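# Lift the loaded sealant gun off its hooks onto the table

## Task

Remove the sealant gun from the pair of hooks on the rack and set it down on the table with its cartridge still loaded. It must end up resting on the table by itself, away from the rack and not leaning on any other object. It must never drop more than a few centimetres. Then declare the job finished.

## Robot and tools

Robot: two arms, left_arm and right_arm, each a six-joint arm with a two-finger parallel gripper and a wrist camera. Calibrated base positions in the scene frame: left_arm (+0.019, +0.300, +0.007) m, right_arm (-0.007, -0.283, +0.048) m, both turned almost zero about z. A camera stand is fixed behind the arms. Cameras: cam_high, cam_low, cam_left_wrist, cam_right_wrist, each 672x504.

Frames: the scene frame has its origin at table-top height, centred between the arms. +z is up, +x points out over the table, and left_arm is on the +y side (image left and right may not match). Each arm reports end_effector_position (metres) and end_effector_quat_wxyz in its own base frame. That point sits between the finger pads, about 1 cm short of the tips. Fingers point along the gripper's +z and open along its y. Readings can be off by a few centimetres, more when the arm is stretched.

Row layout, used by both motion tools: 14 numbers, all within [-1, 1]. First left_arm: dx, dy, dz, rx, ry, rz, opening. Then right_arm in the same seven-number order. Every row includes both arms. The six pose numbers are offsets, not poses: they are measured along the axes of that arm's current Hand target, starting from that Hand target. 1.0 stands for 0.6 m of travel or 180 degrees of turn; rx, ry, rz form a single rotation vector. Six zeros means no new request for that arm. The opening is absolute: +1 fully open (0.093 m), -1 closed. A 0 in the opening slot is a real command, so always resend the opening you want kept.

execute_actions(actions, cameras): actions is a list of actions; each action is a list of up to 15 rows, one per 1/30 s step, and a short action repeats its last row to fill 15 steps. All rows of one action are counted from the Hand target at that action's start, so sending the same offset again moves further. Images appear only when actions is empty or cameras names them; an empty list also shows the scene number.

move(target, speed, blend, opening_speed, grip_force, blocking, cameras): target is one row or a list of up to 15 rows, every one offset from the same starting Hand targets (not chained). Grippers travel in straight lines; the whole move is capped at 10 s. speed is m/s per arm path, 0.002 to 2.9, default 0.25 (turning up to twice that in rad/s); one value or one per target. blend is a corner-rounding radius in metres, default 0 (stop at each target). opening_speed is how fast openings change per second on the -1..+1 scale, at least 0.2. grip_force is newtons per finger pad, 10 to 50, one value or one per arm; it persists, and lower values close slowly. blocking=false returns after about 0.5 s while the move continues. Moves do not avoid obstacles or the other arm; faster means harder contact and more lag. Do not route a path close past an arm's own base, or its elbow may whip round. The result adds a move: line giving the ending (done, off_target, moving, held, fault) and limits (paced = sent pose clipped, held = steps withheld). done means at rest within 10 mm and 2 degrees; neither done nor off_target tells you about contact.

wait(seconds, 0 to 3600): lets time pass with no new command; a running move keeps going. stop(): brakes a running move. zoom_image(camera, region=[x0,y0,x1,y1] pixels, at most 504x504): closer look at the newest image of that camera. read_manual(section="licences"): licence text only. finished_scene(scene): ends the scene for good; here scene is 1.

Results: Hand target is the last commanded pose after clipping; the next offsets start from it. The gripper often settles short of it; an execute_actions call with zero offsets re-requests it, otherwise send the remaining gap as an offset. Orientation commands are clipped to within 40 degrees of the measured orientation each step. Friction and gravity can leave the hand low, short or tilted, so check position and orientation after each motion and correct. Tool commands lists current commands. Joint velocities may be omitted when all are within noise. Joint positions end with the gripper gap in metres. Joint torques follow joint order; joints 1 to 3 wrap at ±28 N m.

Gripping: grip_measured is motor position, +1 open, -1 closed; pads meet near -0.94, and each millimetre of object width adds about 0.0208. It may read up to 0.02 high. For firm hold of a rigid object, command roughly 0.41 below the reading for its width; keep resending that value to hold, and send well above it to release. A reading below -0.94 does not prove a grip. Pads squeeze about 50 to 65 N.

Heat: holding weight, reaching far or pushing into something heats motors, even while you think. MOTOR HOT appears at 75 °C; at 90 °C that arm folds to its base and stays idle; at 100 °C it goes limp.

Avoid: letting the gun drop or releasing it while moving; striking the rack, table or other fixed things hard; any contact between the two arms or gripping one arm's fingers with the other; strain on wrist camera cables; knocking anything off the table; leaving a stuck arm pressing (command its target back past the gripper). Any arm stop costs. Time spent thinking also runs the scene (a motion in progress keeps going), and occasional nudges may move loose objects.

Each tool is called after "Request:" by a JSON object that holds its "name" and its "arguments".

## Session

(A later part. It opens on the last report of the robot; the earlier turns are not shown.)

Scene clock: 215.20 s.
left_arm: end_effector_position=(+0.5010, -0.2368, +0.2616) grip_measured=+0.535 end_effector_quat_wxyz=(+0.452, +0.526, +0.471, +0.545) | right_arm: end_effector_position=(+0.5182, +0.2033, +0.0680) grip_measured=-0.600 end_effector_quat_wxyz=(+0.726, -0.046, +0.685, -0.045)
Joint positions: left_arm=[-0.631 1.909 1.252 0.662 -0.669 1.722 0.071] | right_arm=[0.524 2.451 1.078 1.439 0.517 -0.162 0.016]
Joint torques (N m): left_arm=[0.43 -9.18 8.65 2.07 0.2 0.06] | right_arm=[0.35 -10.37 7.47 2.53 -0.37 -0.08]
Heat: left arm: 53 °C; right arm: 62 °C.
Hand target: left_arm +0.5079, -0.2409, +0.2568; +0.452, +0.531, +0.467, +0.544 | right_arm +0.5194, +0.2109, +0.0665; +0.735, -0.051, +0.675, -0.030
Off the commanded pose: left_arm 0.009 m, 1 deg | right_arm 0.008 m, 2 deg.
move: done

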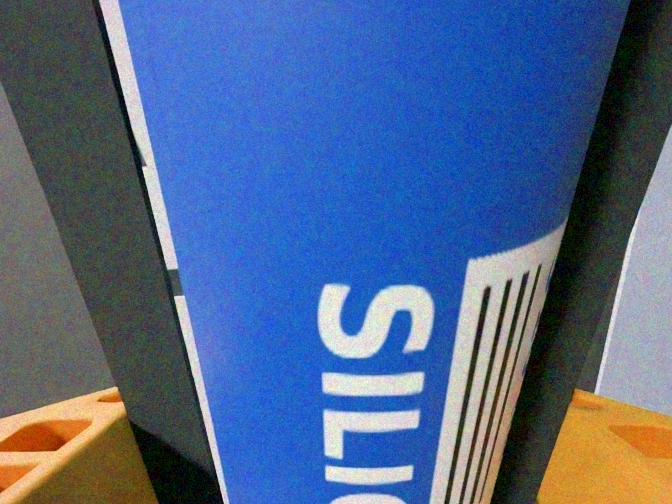

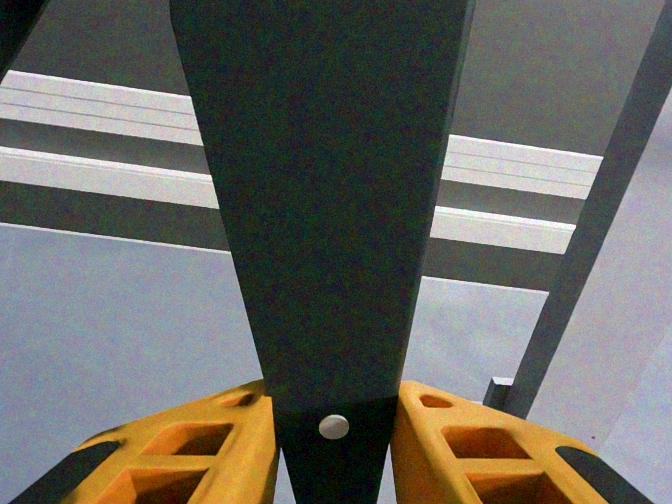

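Request:
{"name": "wait", "arguments": {"seconds": 0.5, "cameras": ["cam_left_wrist"]}}

Scene clock: 219.27 s.
left_arm: end_effector_position=(+0.5010, -0.2368, +0.2616) grip_measured=+0.531 end_effector_quat_wxyz=(+0.452, +0.526, +0.471, +0.545) | right_arm: end_effector_position=(+0.5182, +0.2033, +0.0680) grip_measured=-0.600 end_effector_quat_wxyz=(+0.726, -0.046, +0.685, -0.045)
Joint positions: left_arm=[-0.631 1.909 1.252 0.662 -0.669 1.722 0.071] | right_arm=[0.524 2.451 1.078 1.439 0.517 -0.162 0.016]
Joint torques (N m): left_arm=[0.64 -9.21 8.7 2.06 0.2 0.05] | right_arm=[0.31 -10.37 7.51 2.53 -0.37 -0.07]
Heat: left arm: 53 °C; right arm: 62 °C.
Hand target: left_arm +0.5079, -0.2409, +0.2568; +0.452, +0.531, +0.467, +0.544 | right_arm +0.5194, +0.2109, +0.0665; +0.735, -0.051, +0.675, -0.030
Tool commands: left_gripper/opening=-0.1 right_gripper/opening=-0.6
Off the commanded pose: left_arm 0.009 m, 1 deg | right_arm 0.008 m, 2 deg.
wait: 0.50 s; at rest from the start

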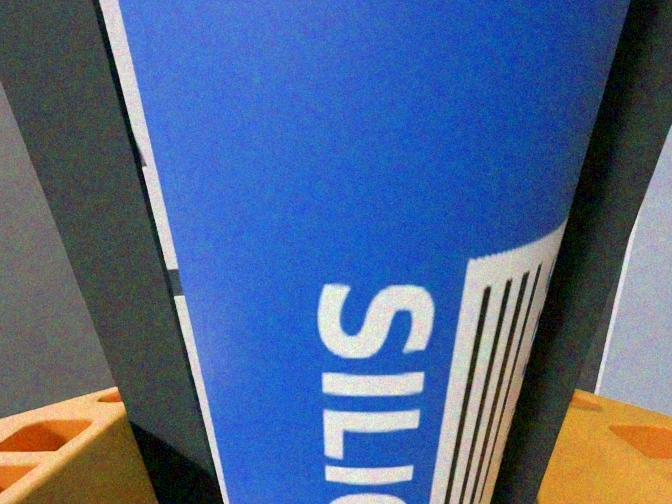

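Request:
{"name": "zoom_image", "arguments": {"camera": "cam_left_wrist", "region": [0, 340, 240, 504]}}

Request:
{"name": "zoom_image", "arguments": {"camera": "cam_left_wrist", "region": [432, 340, 672, 504]}}

Scaled by 2.100.

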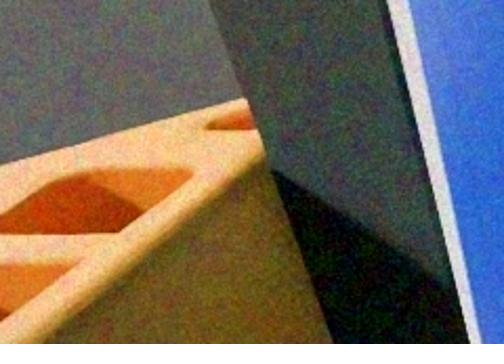

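Scaled by 2.100.

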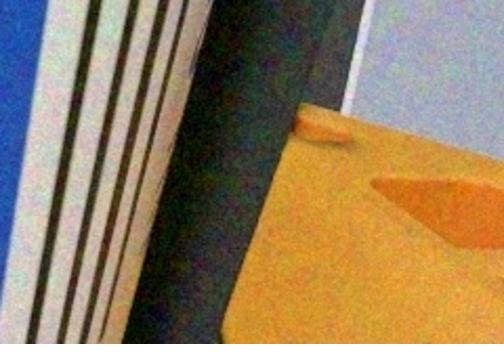

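Request:
{"name": "move", "arguments": {"target": [0.013,0.0823,0,0,0,0,-0.1,-0.0824,-0.0096,0.007,0,0,0,-0.6], "speed": 0.1, "cameras": ["cam_left_wrist","cam_high","cam_right_wrist"]}}

Scene clock: 241.07 s.
left_arm: end_effector_position=(+0.5084, -0.2401, +0.2675) grip_measured=+0.531 end_effector_quat_wxyz=(+0.429, +0.548, +0.480, +0.534) | right_arm: end_effector_position=(+0.5179, +0.2027, +0.0720) grip_measured=-0.599 end_effector_quat_wxyz=(+0.703, -0.052, +0.707, -0.048)
Joint positions: left_arm=[-0.628 1.909 1.35 0.481 -0.669 1.696 0.071] | right_arm=[0.524 2.379 1.058 1.314 0.52 -0.138 0.016]
Joint torques (N m): left_arm=[0.36 -15.77 10.58 2.1 0.15 0.34] | right_arm=[0.27 -19.66 6.32 2.5 -0.36 -0.37]
Heat: left arm: 53 °C; right arm: 62 °C.
Hand target: left_arm +0.5079, -0.2409, +0.3069; +0.452, +0.531, +0.467, +0.544 | right_arm +0.5194, +0.2108, +0.1165; +0.735, -0.051, +0.675, -0.030
Off the commanded pose: left_arm 0.039 m, 4 deg | right_arm 0.045 m, 6 deg.
move: off_target (left_arm, right_arm)
Images, in order (width x height): cam_high 672x504, cam_left_wrist 672x504, cam_right_wrist 672x504.

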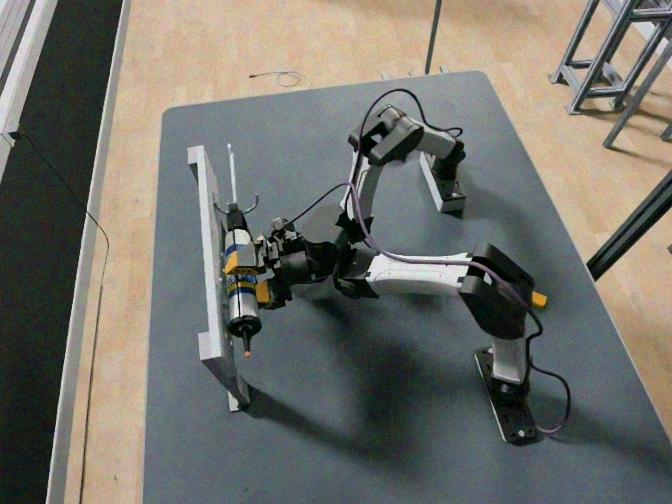

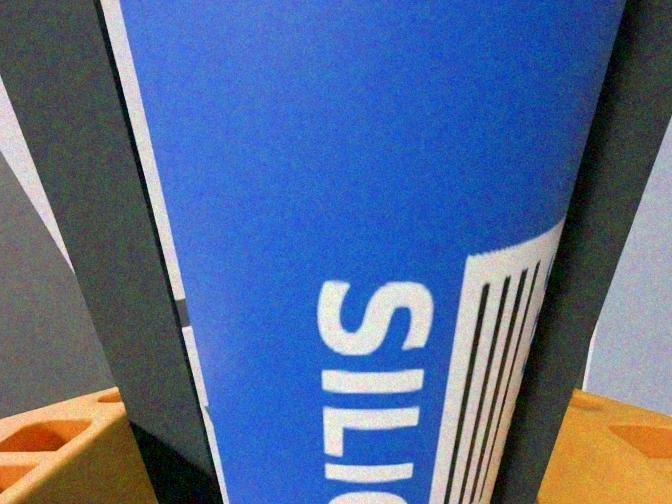

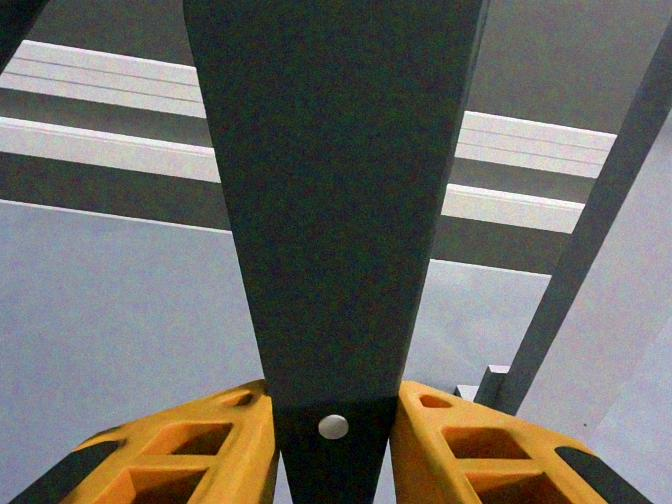

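Request:
{"name": "move", "arguments": {"target": [0.013,0.0823,0,0,0,0,-0.1,-0.0824,-0.0096,0.007,0,0,0,-0.6], "speed": 0.1, "cameras": ["cam_left_wrist","cam_high","cam_right_wrist"]}}

Scene clock: 246.37 s.
left_arm: end_effector_position=(+0.5135, -0.2432, +0.2896) grip_measured=+0.531 end_effector_quat_wxyz=(+0.414, +0.562, +0.489, +0.524) | right_arm: end_effector_position=(+0.5168, +0.1995, +0.0938) grip_measured=-0.595 end_effector_quat_wxyz=(+0.675, -0.056, +0.734, -0.054)
Joint positions: left_arm=[-0.627 1.904 1.486 0.278 -0.67 1.669 0.071] | right_arm=[0.521 2.237 1.041 1.099 0.522 -0.106 0.017]
Joint torques (N m): left_arm=[0.1 -18.95 11.78 2.28 0.1 0.63] | right_arm=[0.81 -21.09 8.54 3.15 -0.3 -0.75]
Heat: left arm: 53 °C; right arm: 64 °C.
Hand target: left_arm +0.5079, -0.2408, +0.3569; +0.452, +0.531, +0.467, +0.544 | right_arm +0.5194, +0.2110, +0.1664; +0.735, -0.051, +0.675, -0.030
Off the commanded pose: left_arm 0.068 m, 7 deg | right_arm 0.074 m, 10 deg.
move: off_target (left_arm, right_arm)
Images, in order (width x height): cam_high 672x504, cam_left_wrist 672x504, cam_right_wrist 672x504.

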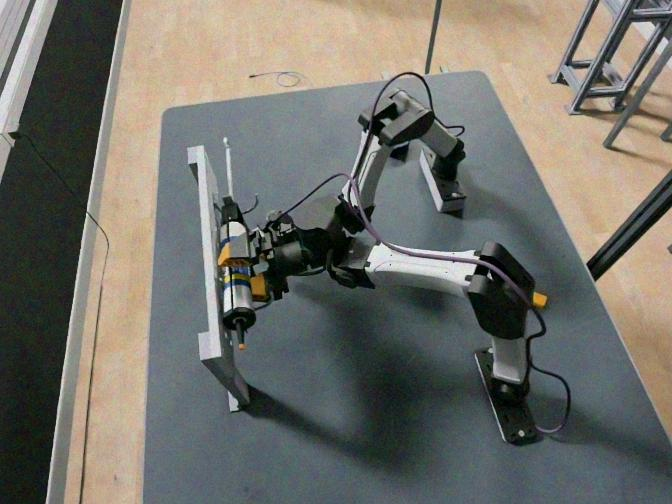

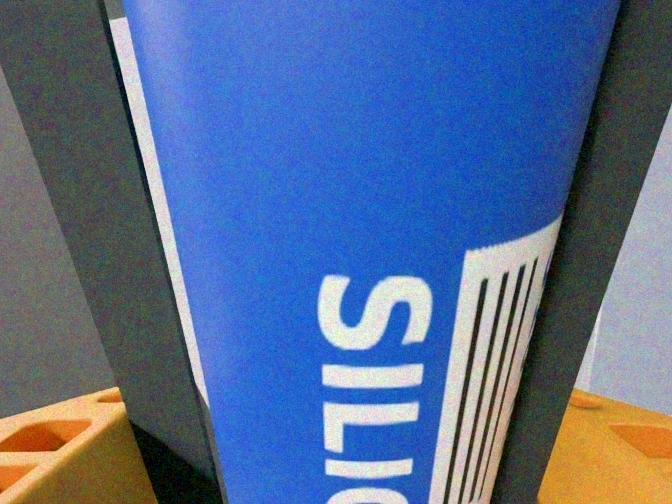

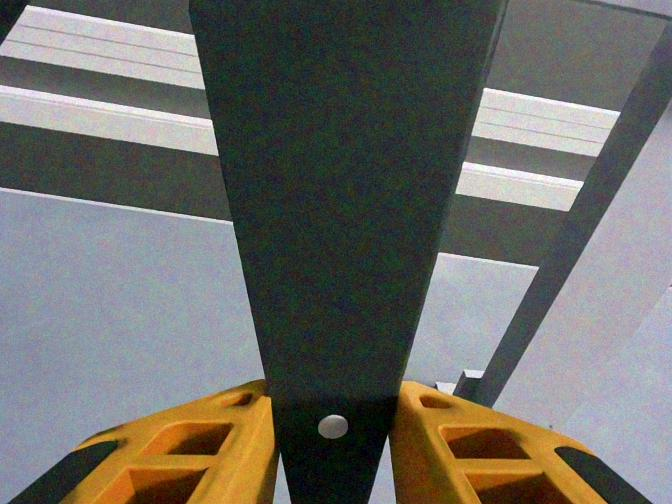

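Request:
{"name": "move", "arguments": {"target": [0.013,0.0823,-0.0167,0,0,0,-0.1,-0.0839,-0.0096,-0.0096,0,0,0,-0.6], "speed": 0.1, "cameras": ["cam_left_wrist","cam_high","cam_low"]}}

Scene clock: 251.70 s.
left_arm: end_effector_position=(+0.5056, -0.2409, +0.3508) grip_measured=+0.531 end_effector_quat_wxyz=(+0.415, +0.563, +0.485, +0.525) | right_arm: end_effector_position=(+0.5079, +0.2020, +0.1535) grip_measured=-0.600 end_effector_quat_wxyz=(+0.685, -0.055, +0.725, -0.047)
Joint positions: left_arm=[-0.633 1.856 1.661 0.061 -0.671 1.677 0.071] | right_arm=[0.534 2.056 1.027 0.962 0.525 -0.111 0.016]
Joint torques (N m): left_arm=[-0.65 -15.98 11.81 2.46 -0.02 0.54] | right_arm=[0.66 -18.7 10.77 2.81 -0.22 -0.68]
Heat: left arm: 53 °C; right arm: 64 °C.
Hand target: left_arm +0.4978, -0.2412, +0.4067; +0.452, +0.531, +0.467, +0.544 | right_arm +0.5094, +0.2106, +0.2164; +0.735, -0.051, +0.675, -0.030
Off the commanded pose: left_arm 0.057 m, 6 deg | right_arm 0.064 m, 8 deg.
move: off_target (left_arm, right_arm)
Images, in order (width x height): cam_high 672x504, cam_low 672x504, cam_left_wrist 672x504.

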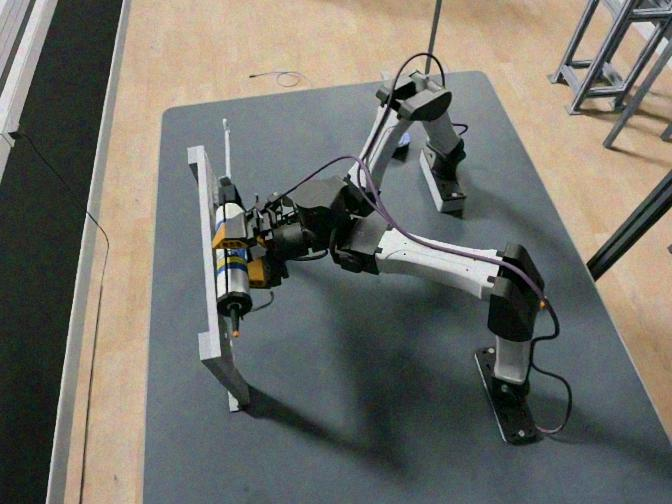

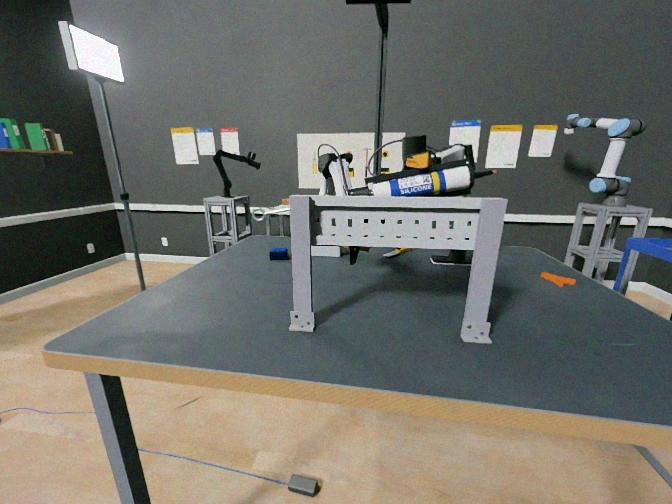

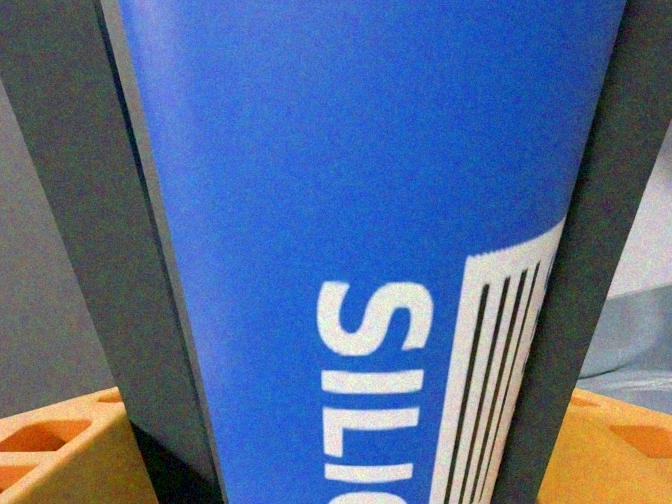

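Request:
{"name": "move", "arguments": {"target": [[0.0078,0.0494,0,0,0,0,-0.1,-0.0494,-0.0058,0.004,0,0,0,-0.6],[0.0078,0.0494,-0.267,0,0,0,-0.1,-0.0727,0.0009,-0.261,0,0,0,-0.6]], "speed": 0.1, "blend": 0.01, "cameras": ["cam_left_wrist","cam_high","cam_low"]}}

Scene clock: 260.33 s.
left_arm: end_effector_position=(+0.3473, -0.2435, +0.4170) grip_measured=+0.531 end_effector_quat_wxyz=(+0.419, +0.549, +0.472, +0.548) | right_arm: end_effector_position=(+0.3575, +0.1997, +0.2113) grip_measured=-0.600 end_effector_quat_wxyz=(+0.701, -0.039, +0.710, -0.050)
Joint positions: left_arm=[-0.954 1.459 1.443 -0.075 -1.01 1.7 0.071] | right_arm=[0.82 1.535 0.593 0.926 0.837 -0.114 0.016]
Joint torques (N m): left_arm=[-1.61 -9.96 6.9 2.52 0.04 0.24] | right_arm=[2.44 -11.47 8.73 2.8 -0.37 -1.02]
Heat: left arm: 55 °C; right arm: 65 °C.
Hand target: left_arm +0.3377, -0.2455, +0.4368; +0.452, +0.531, +0.467, +0.544 | right_arm +0.3497, +0.2108, +0.2464; +0.735, -0.051, +0.675, -0.030
Off the commanded pose: left_arm 0.022 m, 4 deg | right_arm 0.038 m, 6 deg.
move: off_target (left_arm, right_arm)
Images, in order (width x height): cam_high 672x504, cam_low 672x504, cam_left_wrist 672x504.

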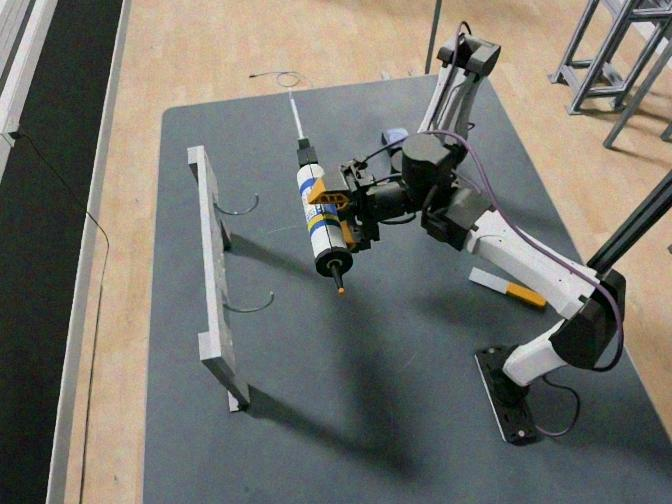

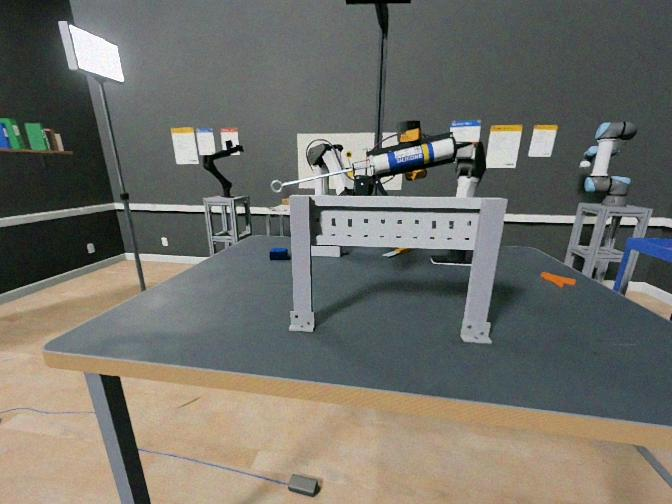

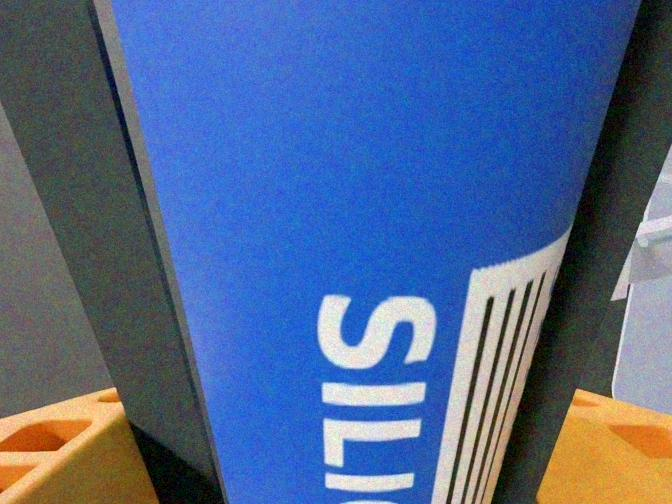

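Request:
{"name": "move", "arguments": {"target": [-0.0176,-0.2402,0.0003,0,0,-0.05,-0.1,0.2001,0.0032,-0.0174,-0.0043,0.0012,-0.0498,-0.6], "speed": 0.12, "cameras": ["cam_left_wrist","cam_high","cam_low"]}}

Scene clock: 272.77 s.
left_arm: end_effector_position=(+0.3347, -0.2292, +0.2830) grip_measured=+0.531 end_effector_quat_wxyz=(+0.473, +0.504, +0.516, +0.506) | right_arm: end_effector_position=(+0.3481, +0.1889, +0.1081) grip_measured=-0.593 end_effector_quat_wxyz=(+0.688, -0.103, +0.711, -0.104)
Joint positions: left_arm=[-0.958 1.404 0.847 0.483 -1.002 1.531 0.071] | right_arm=[0.813 1.946 0.42 1.48 0.818 -0.26 0.017]
Joint torques (N m): left_arm=[0.42 -5.49 7.24 2.69 0.18 0.36] | right_arm=[0.05 -7.17 5.18 3.15 -0.51 -0.68]
Heat: left arm: 56 °C; right arm: 67 °C.
Hand target: left_arm +0.3375, -0.2335, +0.2928; +0.493, +0.493, +0.507, +0.506 | right_arm +0.3497, +0.1987, +0.1266; +0.729, -0.108, +0.671, -0.083
Off the commanded pose: left_arm 0.011 m, 3 deg | right_arm 0.021 m, 7 deg.
joint sent to its limit (right arm) — joint 4 (wrist pitch), upper limit. The joint targets still meet the commanded pose.
move: off_target (left_arm, right_arm)
Images, in order (width x height): cam_high 672x504, cam_low 672x504, cam_left_wrist 672x504.

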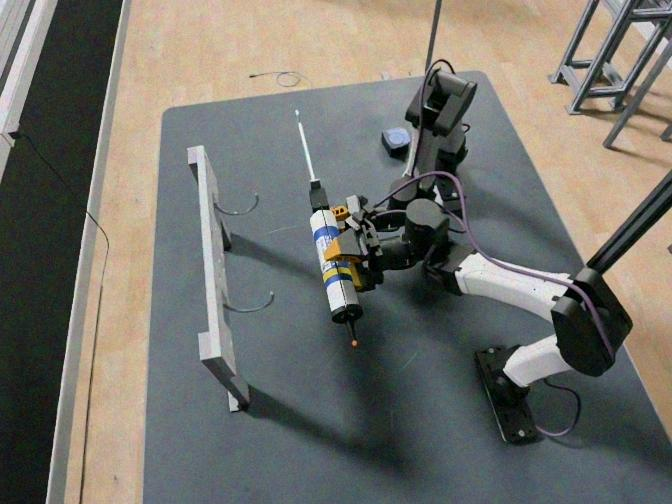

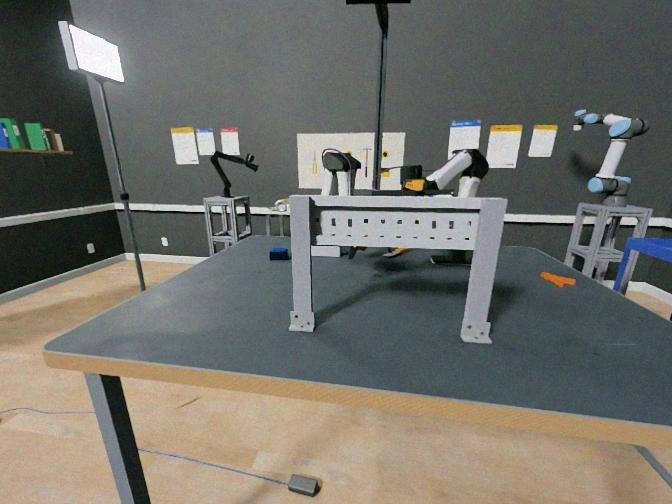

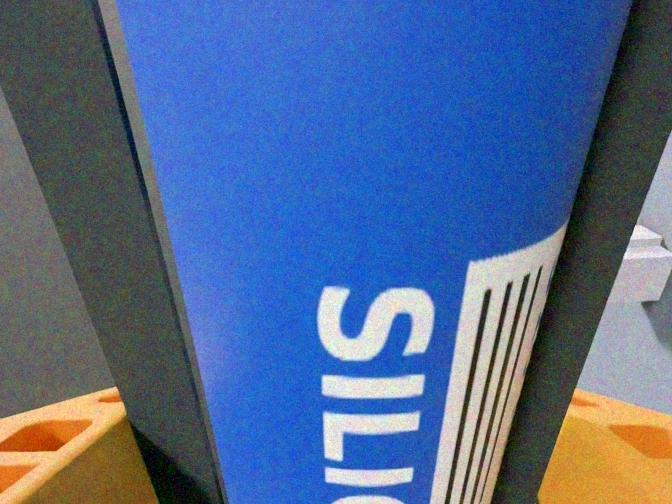

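Request:
{"name": "move", "arguments": {"target": [[0,0,0,0.1249,0.003,-0.0021,-0.1,-0.0418,-0.0128,-0.076,-0.0364,0.1196,0,-0.6],[0,0,0,0.2497,0.006,-0.0043,-0.1,-0.1083,-0.033,-0.129,-0.0727,0.2393,0,-0.6]], "speed": 0.12, "blend": 0.01, "cameras": ["cam_left_wrist","cam_high","cam_low","cam_right_wrist"]}}

Scene clock: 296.37 s.
left_arm: end_effector_position=(+0.3245, -0.2301, +0.2715) grip_measured=+0.531 end_effector_quat_wxyz=(+0.235, +0.653, +0.673, +0.257) | right_arm: end_effector_position=(+0.2567, +0.1800, +0.1568) grip_measured=-0.600 end_effector_quat_wxyz=(+0.373, -0.160, +0.912, -0.062)
Joint positions: left_arm=[-0.834 1.678 1.795 -1.193 -0.533 0.845 0.071] | right_arm=[0.91 1.251 0.916 -0.69 0.581 0.395 0.016]
Joint torques (N m): left_arm=[0.47 -8.09 10.26 1.65 -0.69 0.18] | right_arm=[1.37 -6.54 14.38 1.74 0.65 -0.27]
Heat: left arm: 58 °C; right arm: 67 °C.
Hand target: left_arm +0.3375, -0.2336, +0.2929; +0.266, +0.636, +0.670, +0.275 | right_arm +0.2674, +0.1934, +0.1883; +0.416, -0.151, +0.896, -0.042
Off the commanded pose: left_arm 0.025 m, 5 deg | right_arm 0.036 m, 6 deg.
move: off_target (left_arm, right_arm)

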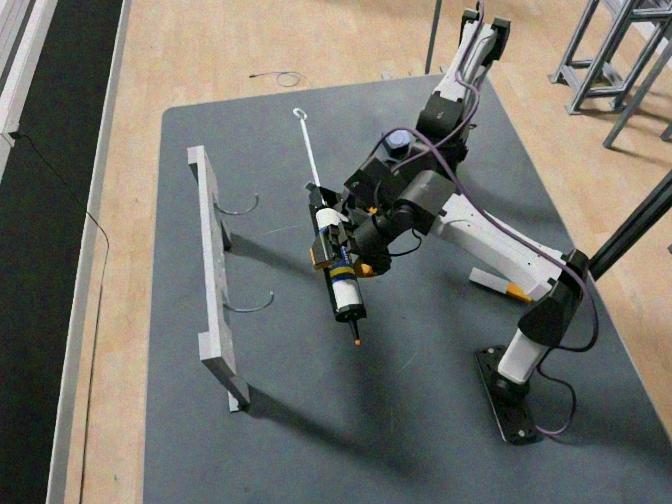

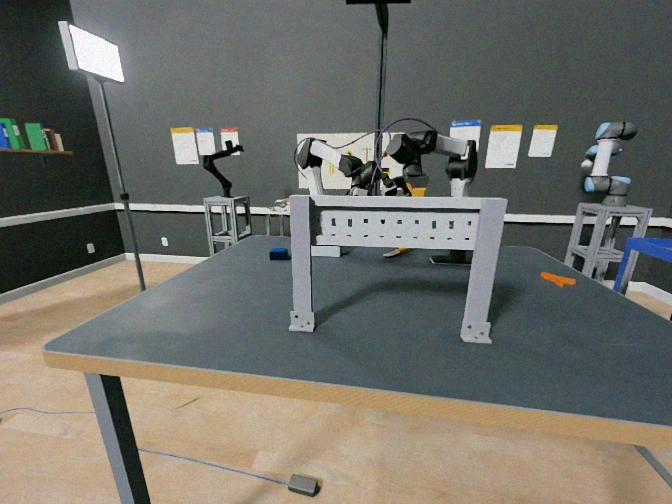

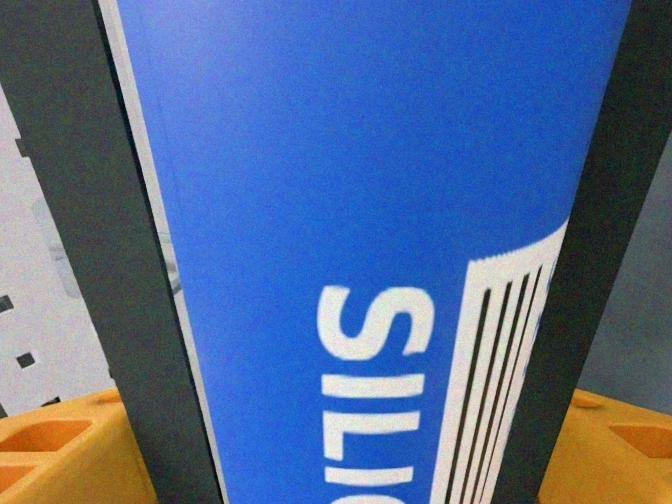

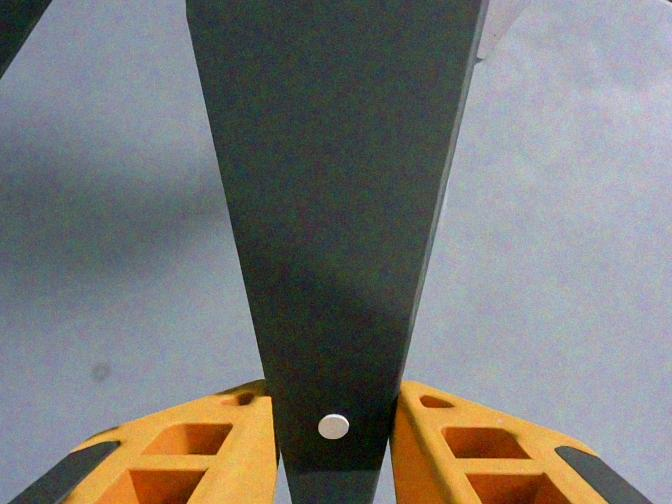

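Request:
{"name": "move", "arguments": {"target": [-0.0015,-0.0707,0.1413,0.1249,0.003,-0.001,-0.1,0.039,0.0065,0.0595,-0.0411,0.1195,0.0008,-0.6], "speed": 0.12, "cameras": ["cam_left_wrist","cam_high","cam_low","cam_right_wrist"]}}

Scene clock: 308.47 s.
left_arm: end_effector_position=(+0.3469, -0.2305, +0.1896) grip_measured=+0.531 end_effector_quat_wxyz=(+0.101, +0.684, +0.712, +0.117) | right_arm: end_effector_position=(+0.2608, +0.1775, +0.1259) grip_measured=-0.592 end_effector_quat_wxyz=(+0.193, -0.171, +0.966, -0.033)
Joint positions: left_arm=[-0.672 1.946 1.959 -1.355 -0.213 0.883 0.071] | right_arm=[0.735 1.462 1.127 -0.935 0.259 0.344 0.017]
Joint torques (N m): left_arm=[1.05 -10.39 9.89 1.29 -0.48 0.07] | right_arm=[-0.5 -6.63 14.2 1.28 0.15 -0.18]
Heat: left arm: 54 °C; right arm: 64 °C.
Hand target: left_arm +0.3676, -0.2335, +0.2029; +0.134, +0.673, +0.713, +0.142 | right_arm +0.2793, +0.1917, +0.1471; +0.231, -0.166, +0.959, -0.011
Off the commanded pose: left_arm 0.025 m, 5 deg | right_arm 0.032 m, 5 deg.
move: off_target (left_arm, right_arm)

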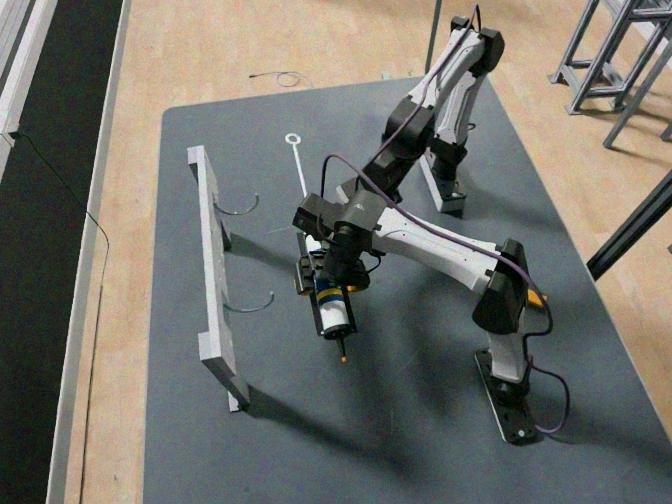

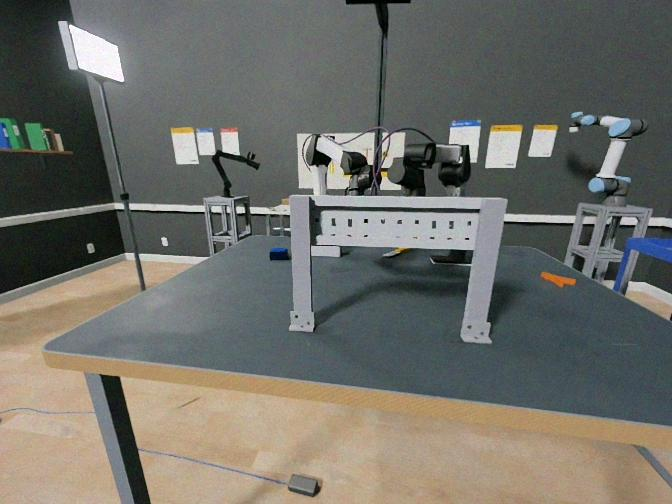

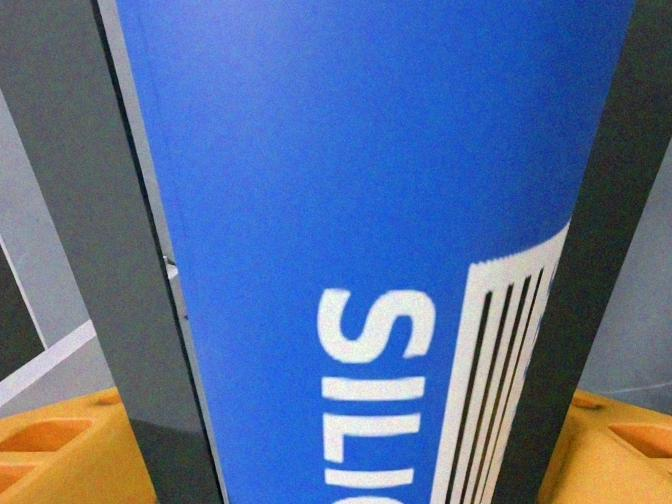

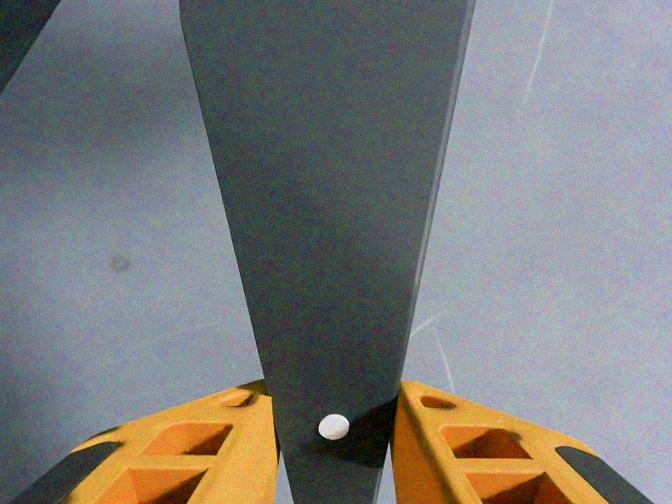

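Request:
{"name": "move", "arguments": {"target": [0,-0.051,0.123,0.0998,0.002,-0.001,-0.1,0.0283,0.0047,0.0567,-0.0292,0.0956,0.002,-0.6], "speed": 0.12, "cameras": ["cam_left_wrist","cam_high","cam_low","cam_right_wrist"]}}

Scene clock: 328.37 s.
left_arm: end_effector_position=(+0.3489, -0.2317, +0.1179) grip_measured=+0.531 end_effector_quat_wxyz=(+0.001, +0.693, +0.721, +0.009) | right_arm: end_effector_position=(+0.2645, +0.1779, +0.0944) grip_measured=-0.598 end_effector_quat_wxyz=(+0.052, -0.177, +0.983, -0.016)
Joint positions: left_arm=[-0.593 2.16 2.029 -1.434 -0.018 0.938 0.071] | right_arm=[0.631 1.685 1.285 -1.09 0.074 0.272 0.016]
Joint torques (N m): left_arm=[0.64 -11.75 9.13 0.7 -0.23 -0.15] | right_arm=[-0.79 -8.46 13.42 0.58 -0.22 -0.01]
Heat: left arm: 54 °C; right arm: 62 °C.
Hand target: left_arm +0.3677, -0.2335, +0.1230; +0.026, +0.684, +0.728, +0.031 | right_arm +0.2794, +0.1909, +0.1090; +0.077, -0.170, +0.982, +0.009
Off the commanded pose: left_arm 0.020 m, 4 deg | right_arm 0.024 m, 4 deg.
move: off_target (left_arm, right_arm)

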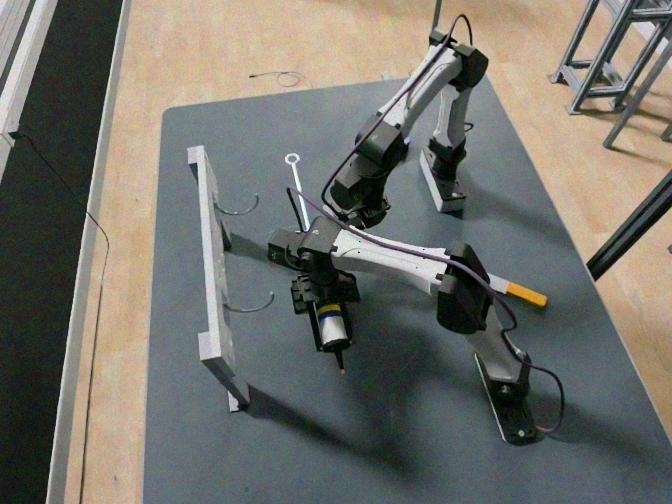

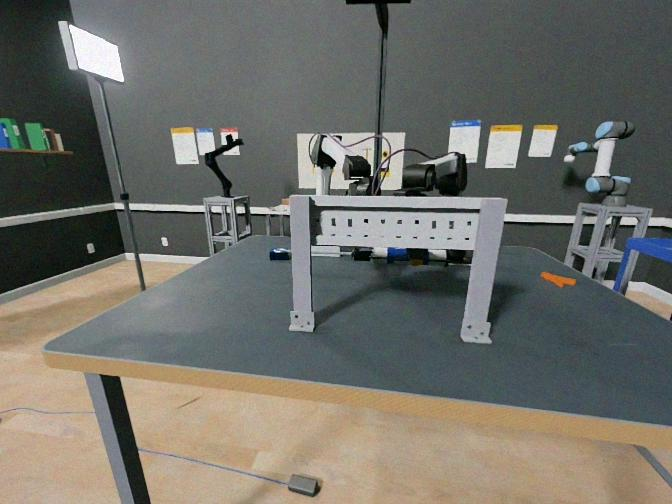

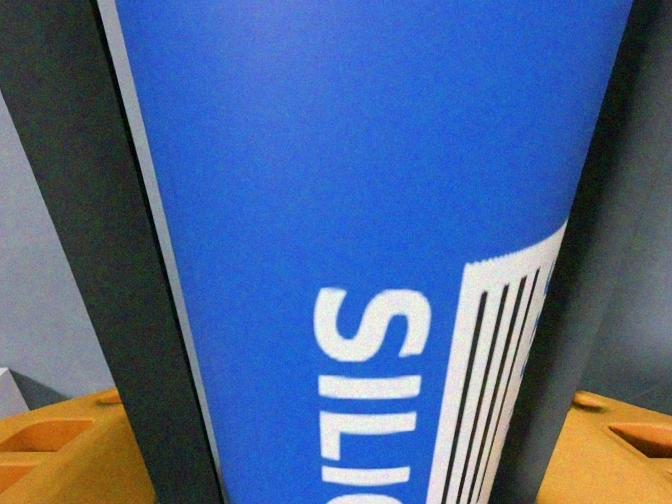

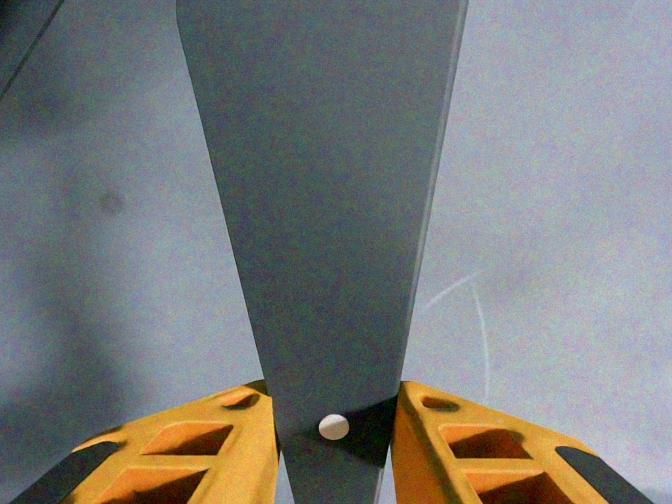

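Request:
{"name": "move", "arguments": {"target": [-0.0005,-0.0081,0.0996,0,0,0,-0.1,0.0154,0.0008,0.0986,0,0,0,-0.6], "speed": 0.1, "cameras": ["cam_left_wrist","cam_low","cam_right_wrist"]}}

Request:
{"name": "zoom_image", "arguments": {"camera": "cam_low", "region": [240, 180, 540, 300]}}

Scene clock: 337.17 s.
left_arm: end_effector_position=(+0.3492, -0.2327, +0.0686) grip_measured=+0.531 end_effector_quat_wxyz=(+0.002, +0.693, +0.721, +0.005) | right_arm: end_effector_position=(+0.2644, +0.1789, +0.0466) grip_measured=-0.600 end_effector_quat_wxyz=(+0.048, -0.177, +0.983, -0.013)
Joint positions: left_arm=[-0.591 2.16 1.833 -1.237 -0.009 0.941 0.071] | right_arm=[0.63 1.737 1.149 -0.907 0.066 0.271 0.016]
Joint torques (N m): left_arm=[0.51 -11.9 5.76 1.11 -0.39 -0.15] | right_arm=[-0.55 -8.54 8.43 1.1 -0.14 -0.02]
Heat: left arm: 53 °C; right arm: 61 °C.
Hand target: left_arm +0.3676, -0.2336, +0.0631; +0.026, +0.684, +0.728, +0.031 | right_arm +0.2795, +0.1908, +0.0491; +0.077, -0.169, +0.982, +0.009
Off the commanded pose: left_arm 0.019 m, 4 deg | right_arm 0.019 m, 4 deg.
move: off_target (left_arm, right_arm)
Images, in order (width x height): cam_low 672x504, cam_left_wrist 672x504, cam_right_wrist 672x504.

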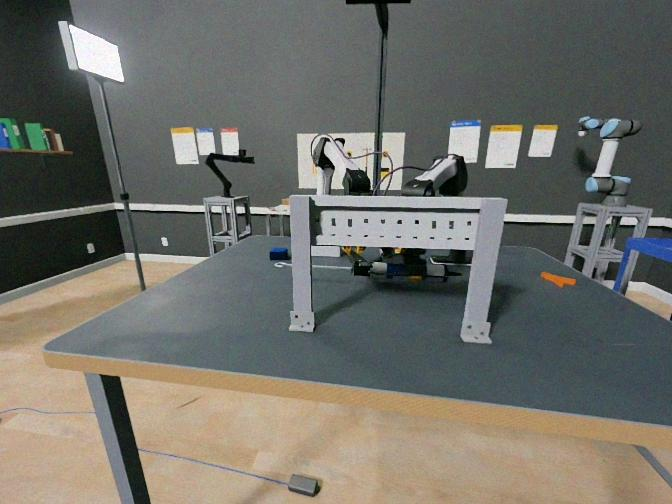

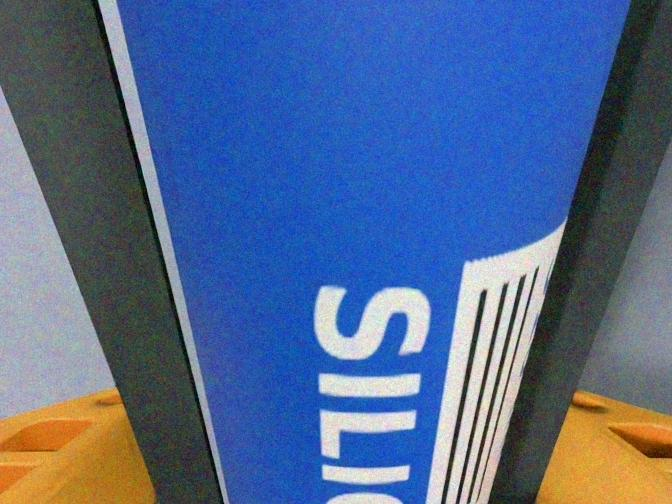

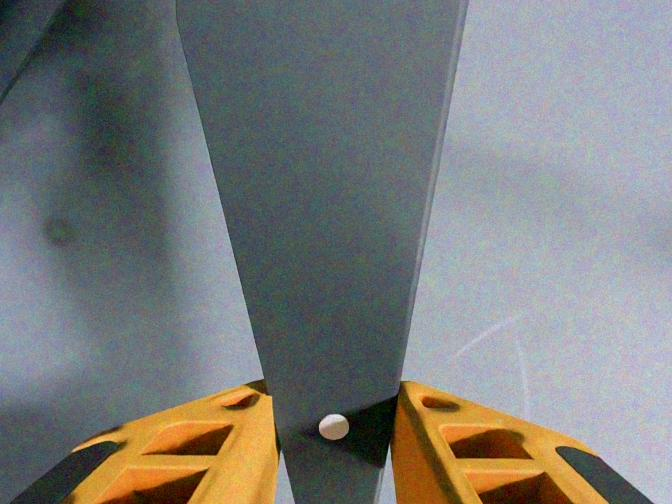

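Scaled by 1.680.

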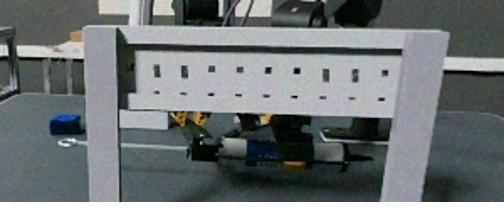

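Request:
{"name": "move", "arguments": {"target": [-0.0002,-0.0041,0.0498,0,0,0,-0.1,0.0077,0.0004,0.0493,0,0,0,-0.6], "speed": 0.06, "cameras": ["cam_low"]}}

Request:
{"name": "zoom_image", "arguments": {"camera": "cam_low", "region": [260, 220, 500, 310]}}

Scene clock: 341.80 s.
left_arm: end_effector_position=(+0.3502, -0.2332, +0.0389) grip_measured=+0.531 end_effector_quat_wxyz=(+0.004, +0.693, +0.721, +0.005) | right_arm: end_effector_position=(+0.2649, +0.1790, +0.0170) grip_measured=-0.597 end_effector_quat_wxyz=(+0.049, -0.177, +0.983, -0.014)
Joint positions: left_arm=[-0.591 2.18 1.745 -1.127 -0.009 0.941 0.071] | right_arm=[0.63 1.783 1.077 -0.788 0.068 0.271 0.017]
Joint torques (N m): left_arm=[0.51 -11.97 5.7 1.08 -0.33 -0.14] | right_arm=[-0.58 -8.79 8.06 1.11 -0.17 -0.01]
Heat: left arm: 52 °C; right arm: 61 °C.
Hand target: left_arm +0.3676, -0.2336, +0.0331; +0.026, +0.684, +0.728, +0.031 | right_arm +0.2795, +0.1907, +0.0192; +0.077, -0.169, +0.982, +0.009
Off the commanded pose: left_arm 0.018 m, 4 deg | right_arm 0.019 m, 4 deg.
move: off_target (left_arm, right_arm)

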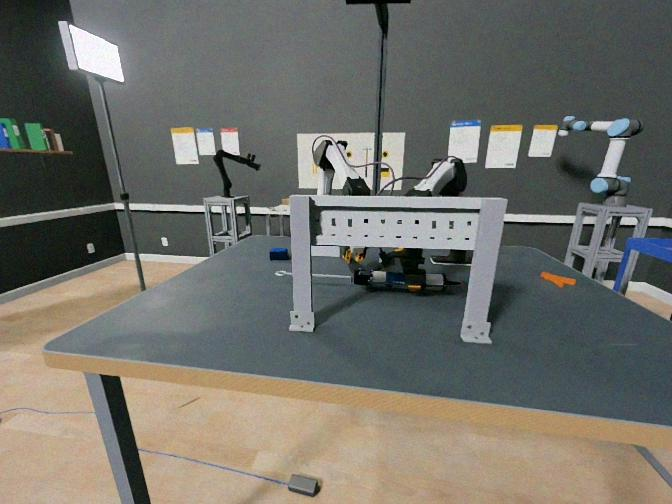

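Scaled by 2.100.

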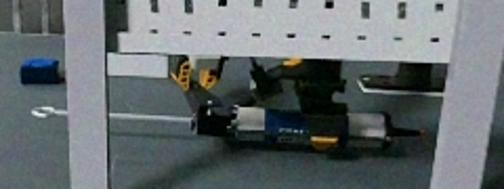

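Request:
{"name": "move", "arguments": {"target": [-0.0001,-0.0018,0.0216,0,0,0,-0.1,0.0034,0.0002,0.0214,0,0,0,-0.6], "speed": 0.04, "cameras": ["cam_low"]}}

Request:
{"name": "zoom_image", "arguments": {"camera": "cam_low", "region": [260, 220, 500, 310]}}

Scene clock: 345.93 s.
left_arm: end_effector_position=(+0.3504, -0.2332, +0.0261) grip_measured=+0.531 end_effector_quat_wxyz=(+0.004, +0.693, +0.721, +0.006) | right_arm: end_effector_position=(+0.2650, +0.1791, +0.0040) grip_measured=-0.600 end_effector_quat_wxyz=(+0.050, -0.177, +0.983, -0.013)
Joint positions: left_arm=[-0.591 2.191 1.711 -1.081 -0.01 0.941 0.071] | right_arm=[0.63 1.807 1.049 -0.735 0.068 0.271 0.016]
Joint torques (N m): left_arm=[0.68 -11.96 5.65 1.03 -0.32 -0.17] | right_arm=[-0.62 -8.87 7.83 1.11 -0.18 0.01]
Heat: left arm: 51 °C; right arm: 60 °C.
Hand target: left_arm +0.3675, -0.2336, +0.0201; +0.026, +0.684, +0.728, +0.031 | right_arm +0.2794, +0.1908, +0.0062; +0.077, -0.169, +0.982, +0.009
Off the commanded pose: left_arm 0.018 m, 4 deg | right_arm 0.019 m, 4 deg.
move: off_target (left_arm, right_arm)

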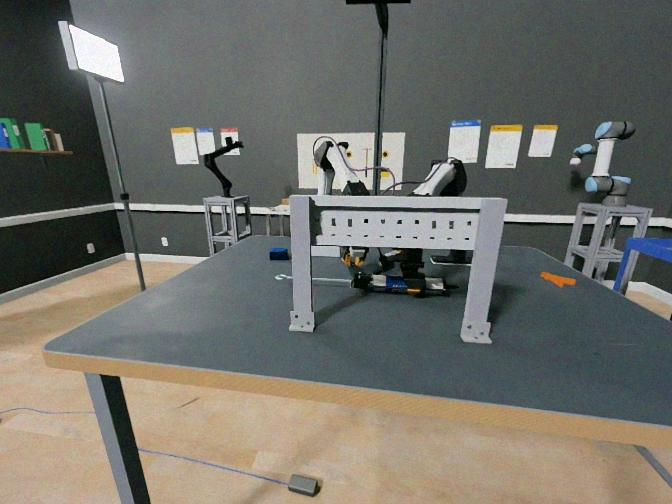

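Scaled by 2.100.

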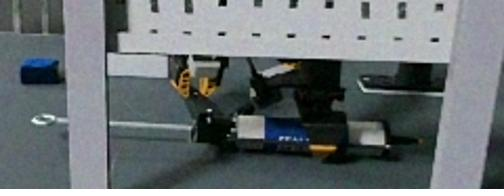

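Request:
{"name": "move", "arguments": {"target": [0,-0.0012,0.0150,0,0,0,-0.1,0.0023,0.0001,0.0148,0,0,0,-0.6], "speed": 0.03}}

Scene clock: 348.77 s.
left_arm: end_effector_position=(+0.3507, -0.2327, +0.0198) grip_measured=+0.531 end_effector_quat_wxyz=(+0.005, +0.693, +0.721, +0.008) | right_arm: end_effector_position=(+0.2648, +0.1789, -0.0045) grip_measured=-0.593 end_effector_quat_wxyz=(+0.049, -0.177, +0.983, -0.014)
Joint positions: left_arm=[-0.591 2.196 1.693 -1.057 -0.014 0.941 0.071] | right_arm=[0.63 1.824 1.031 -0.701 0.068 0.271 0.017]
Joint torques (N m): left_arm=[0.62 -11.51 5.44 1.15 -0.32 -0.11] | right_arm=[-0.58 -8.79 7.79 1.12 -0.16 0.01]
Heat: left arm: 51 °C; right arm: 60 °C.
Hand target: left_arm +0.3675, -0.2335, +0.0111; +0.026, +0.684, +0.728, +0.031 | right_arm +0.2795, +0.1908, -0.0028; +0.077, -0.169, +0.982, +0.009
Off the commanded pose: left_arm 0.019 m, 4 deg | right_arm 0.019 m, 4 deg.
move: off_target (left_arm, right_arm)


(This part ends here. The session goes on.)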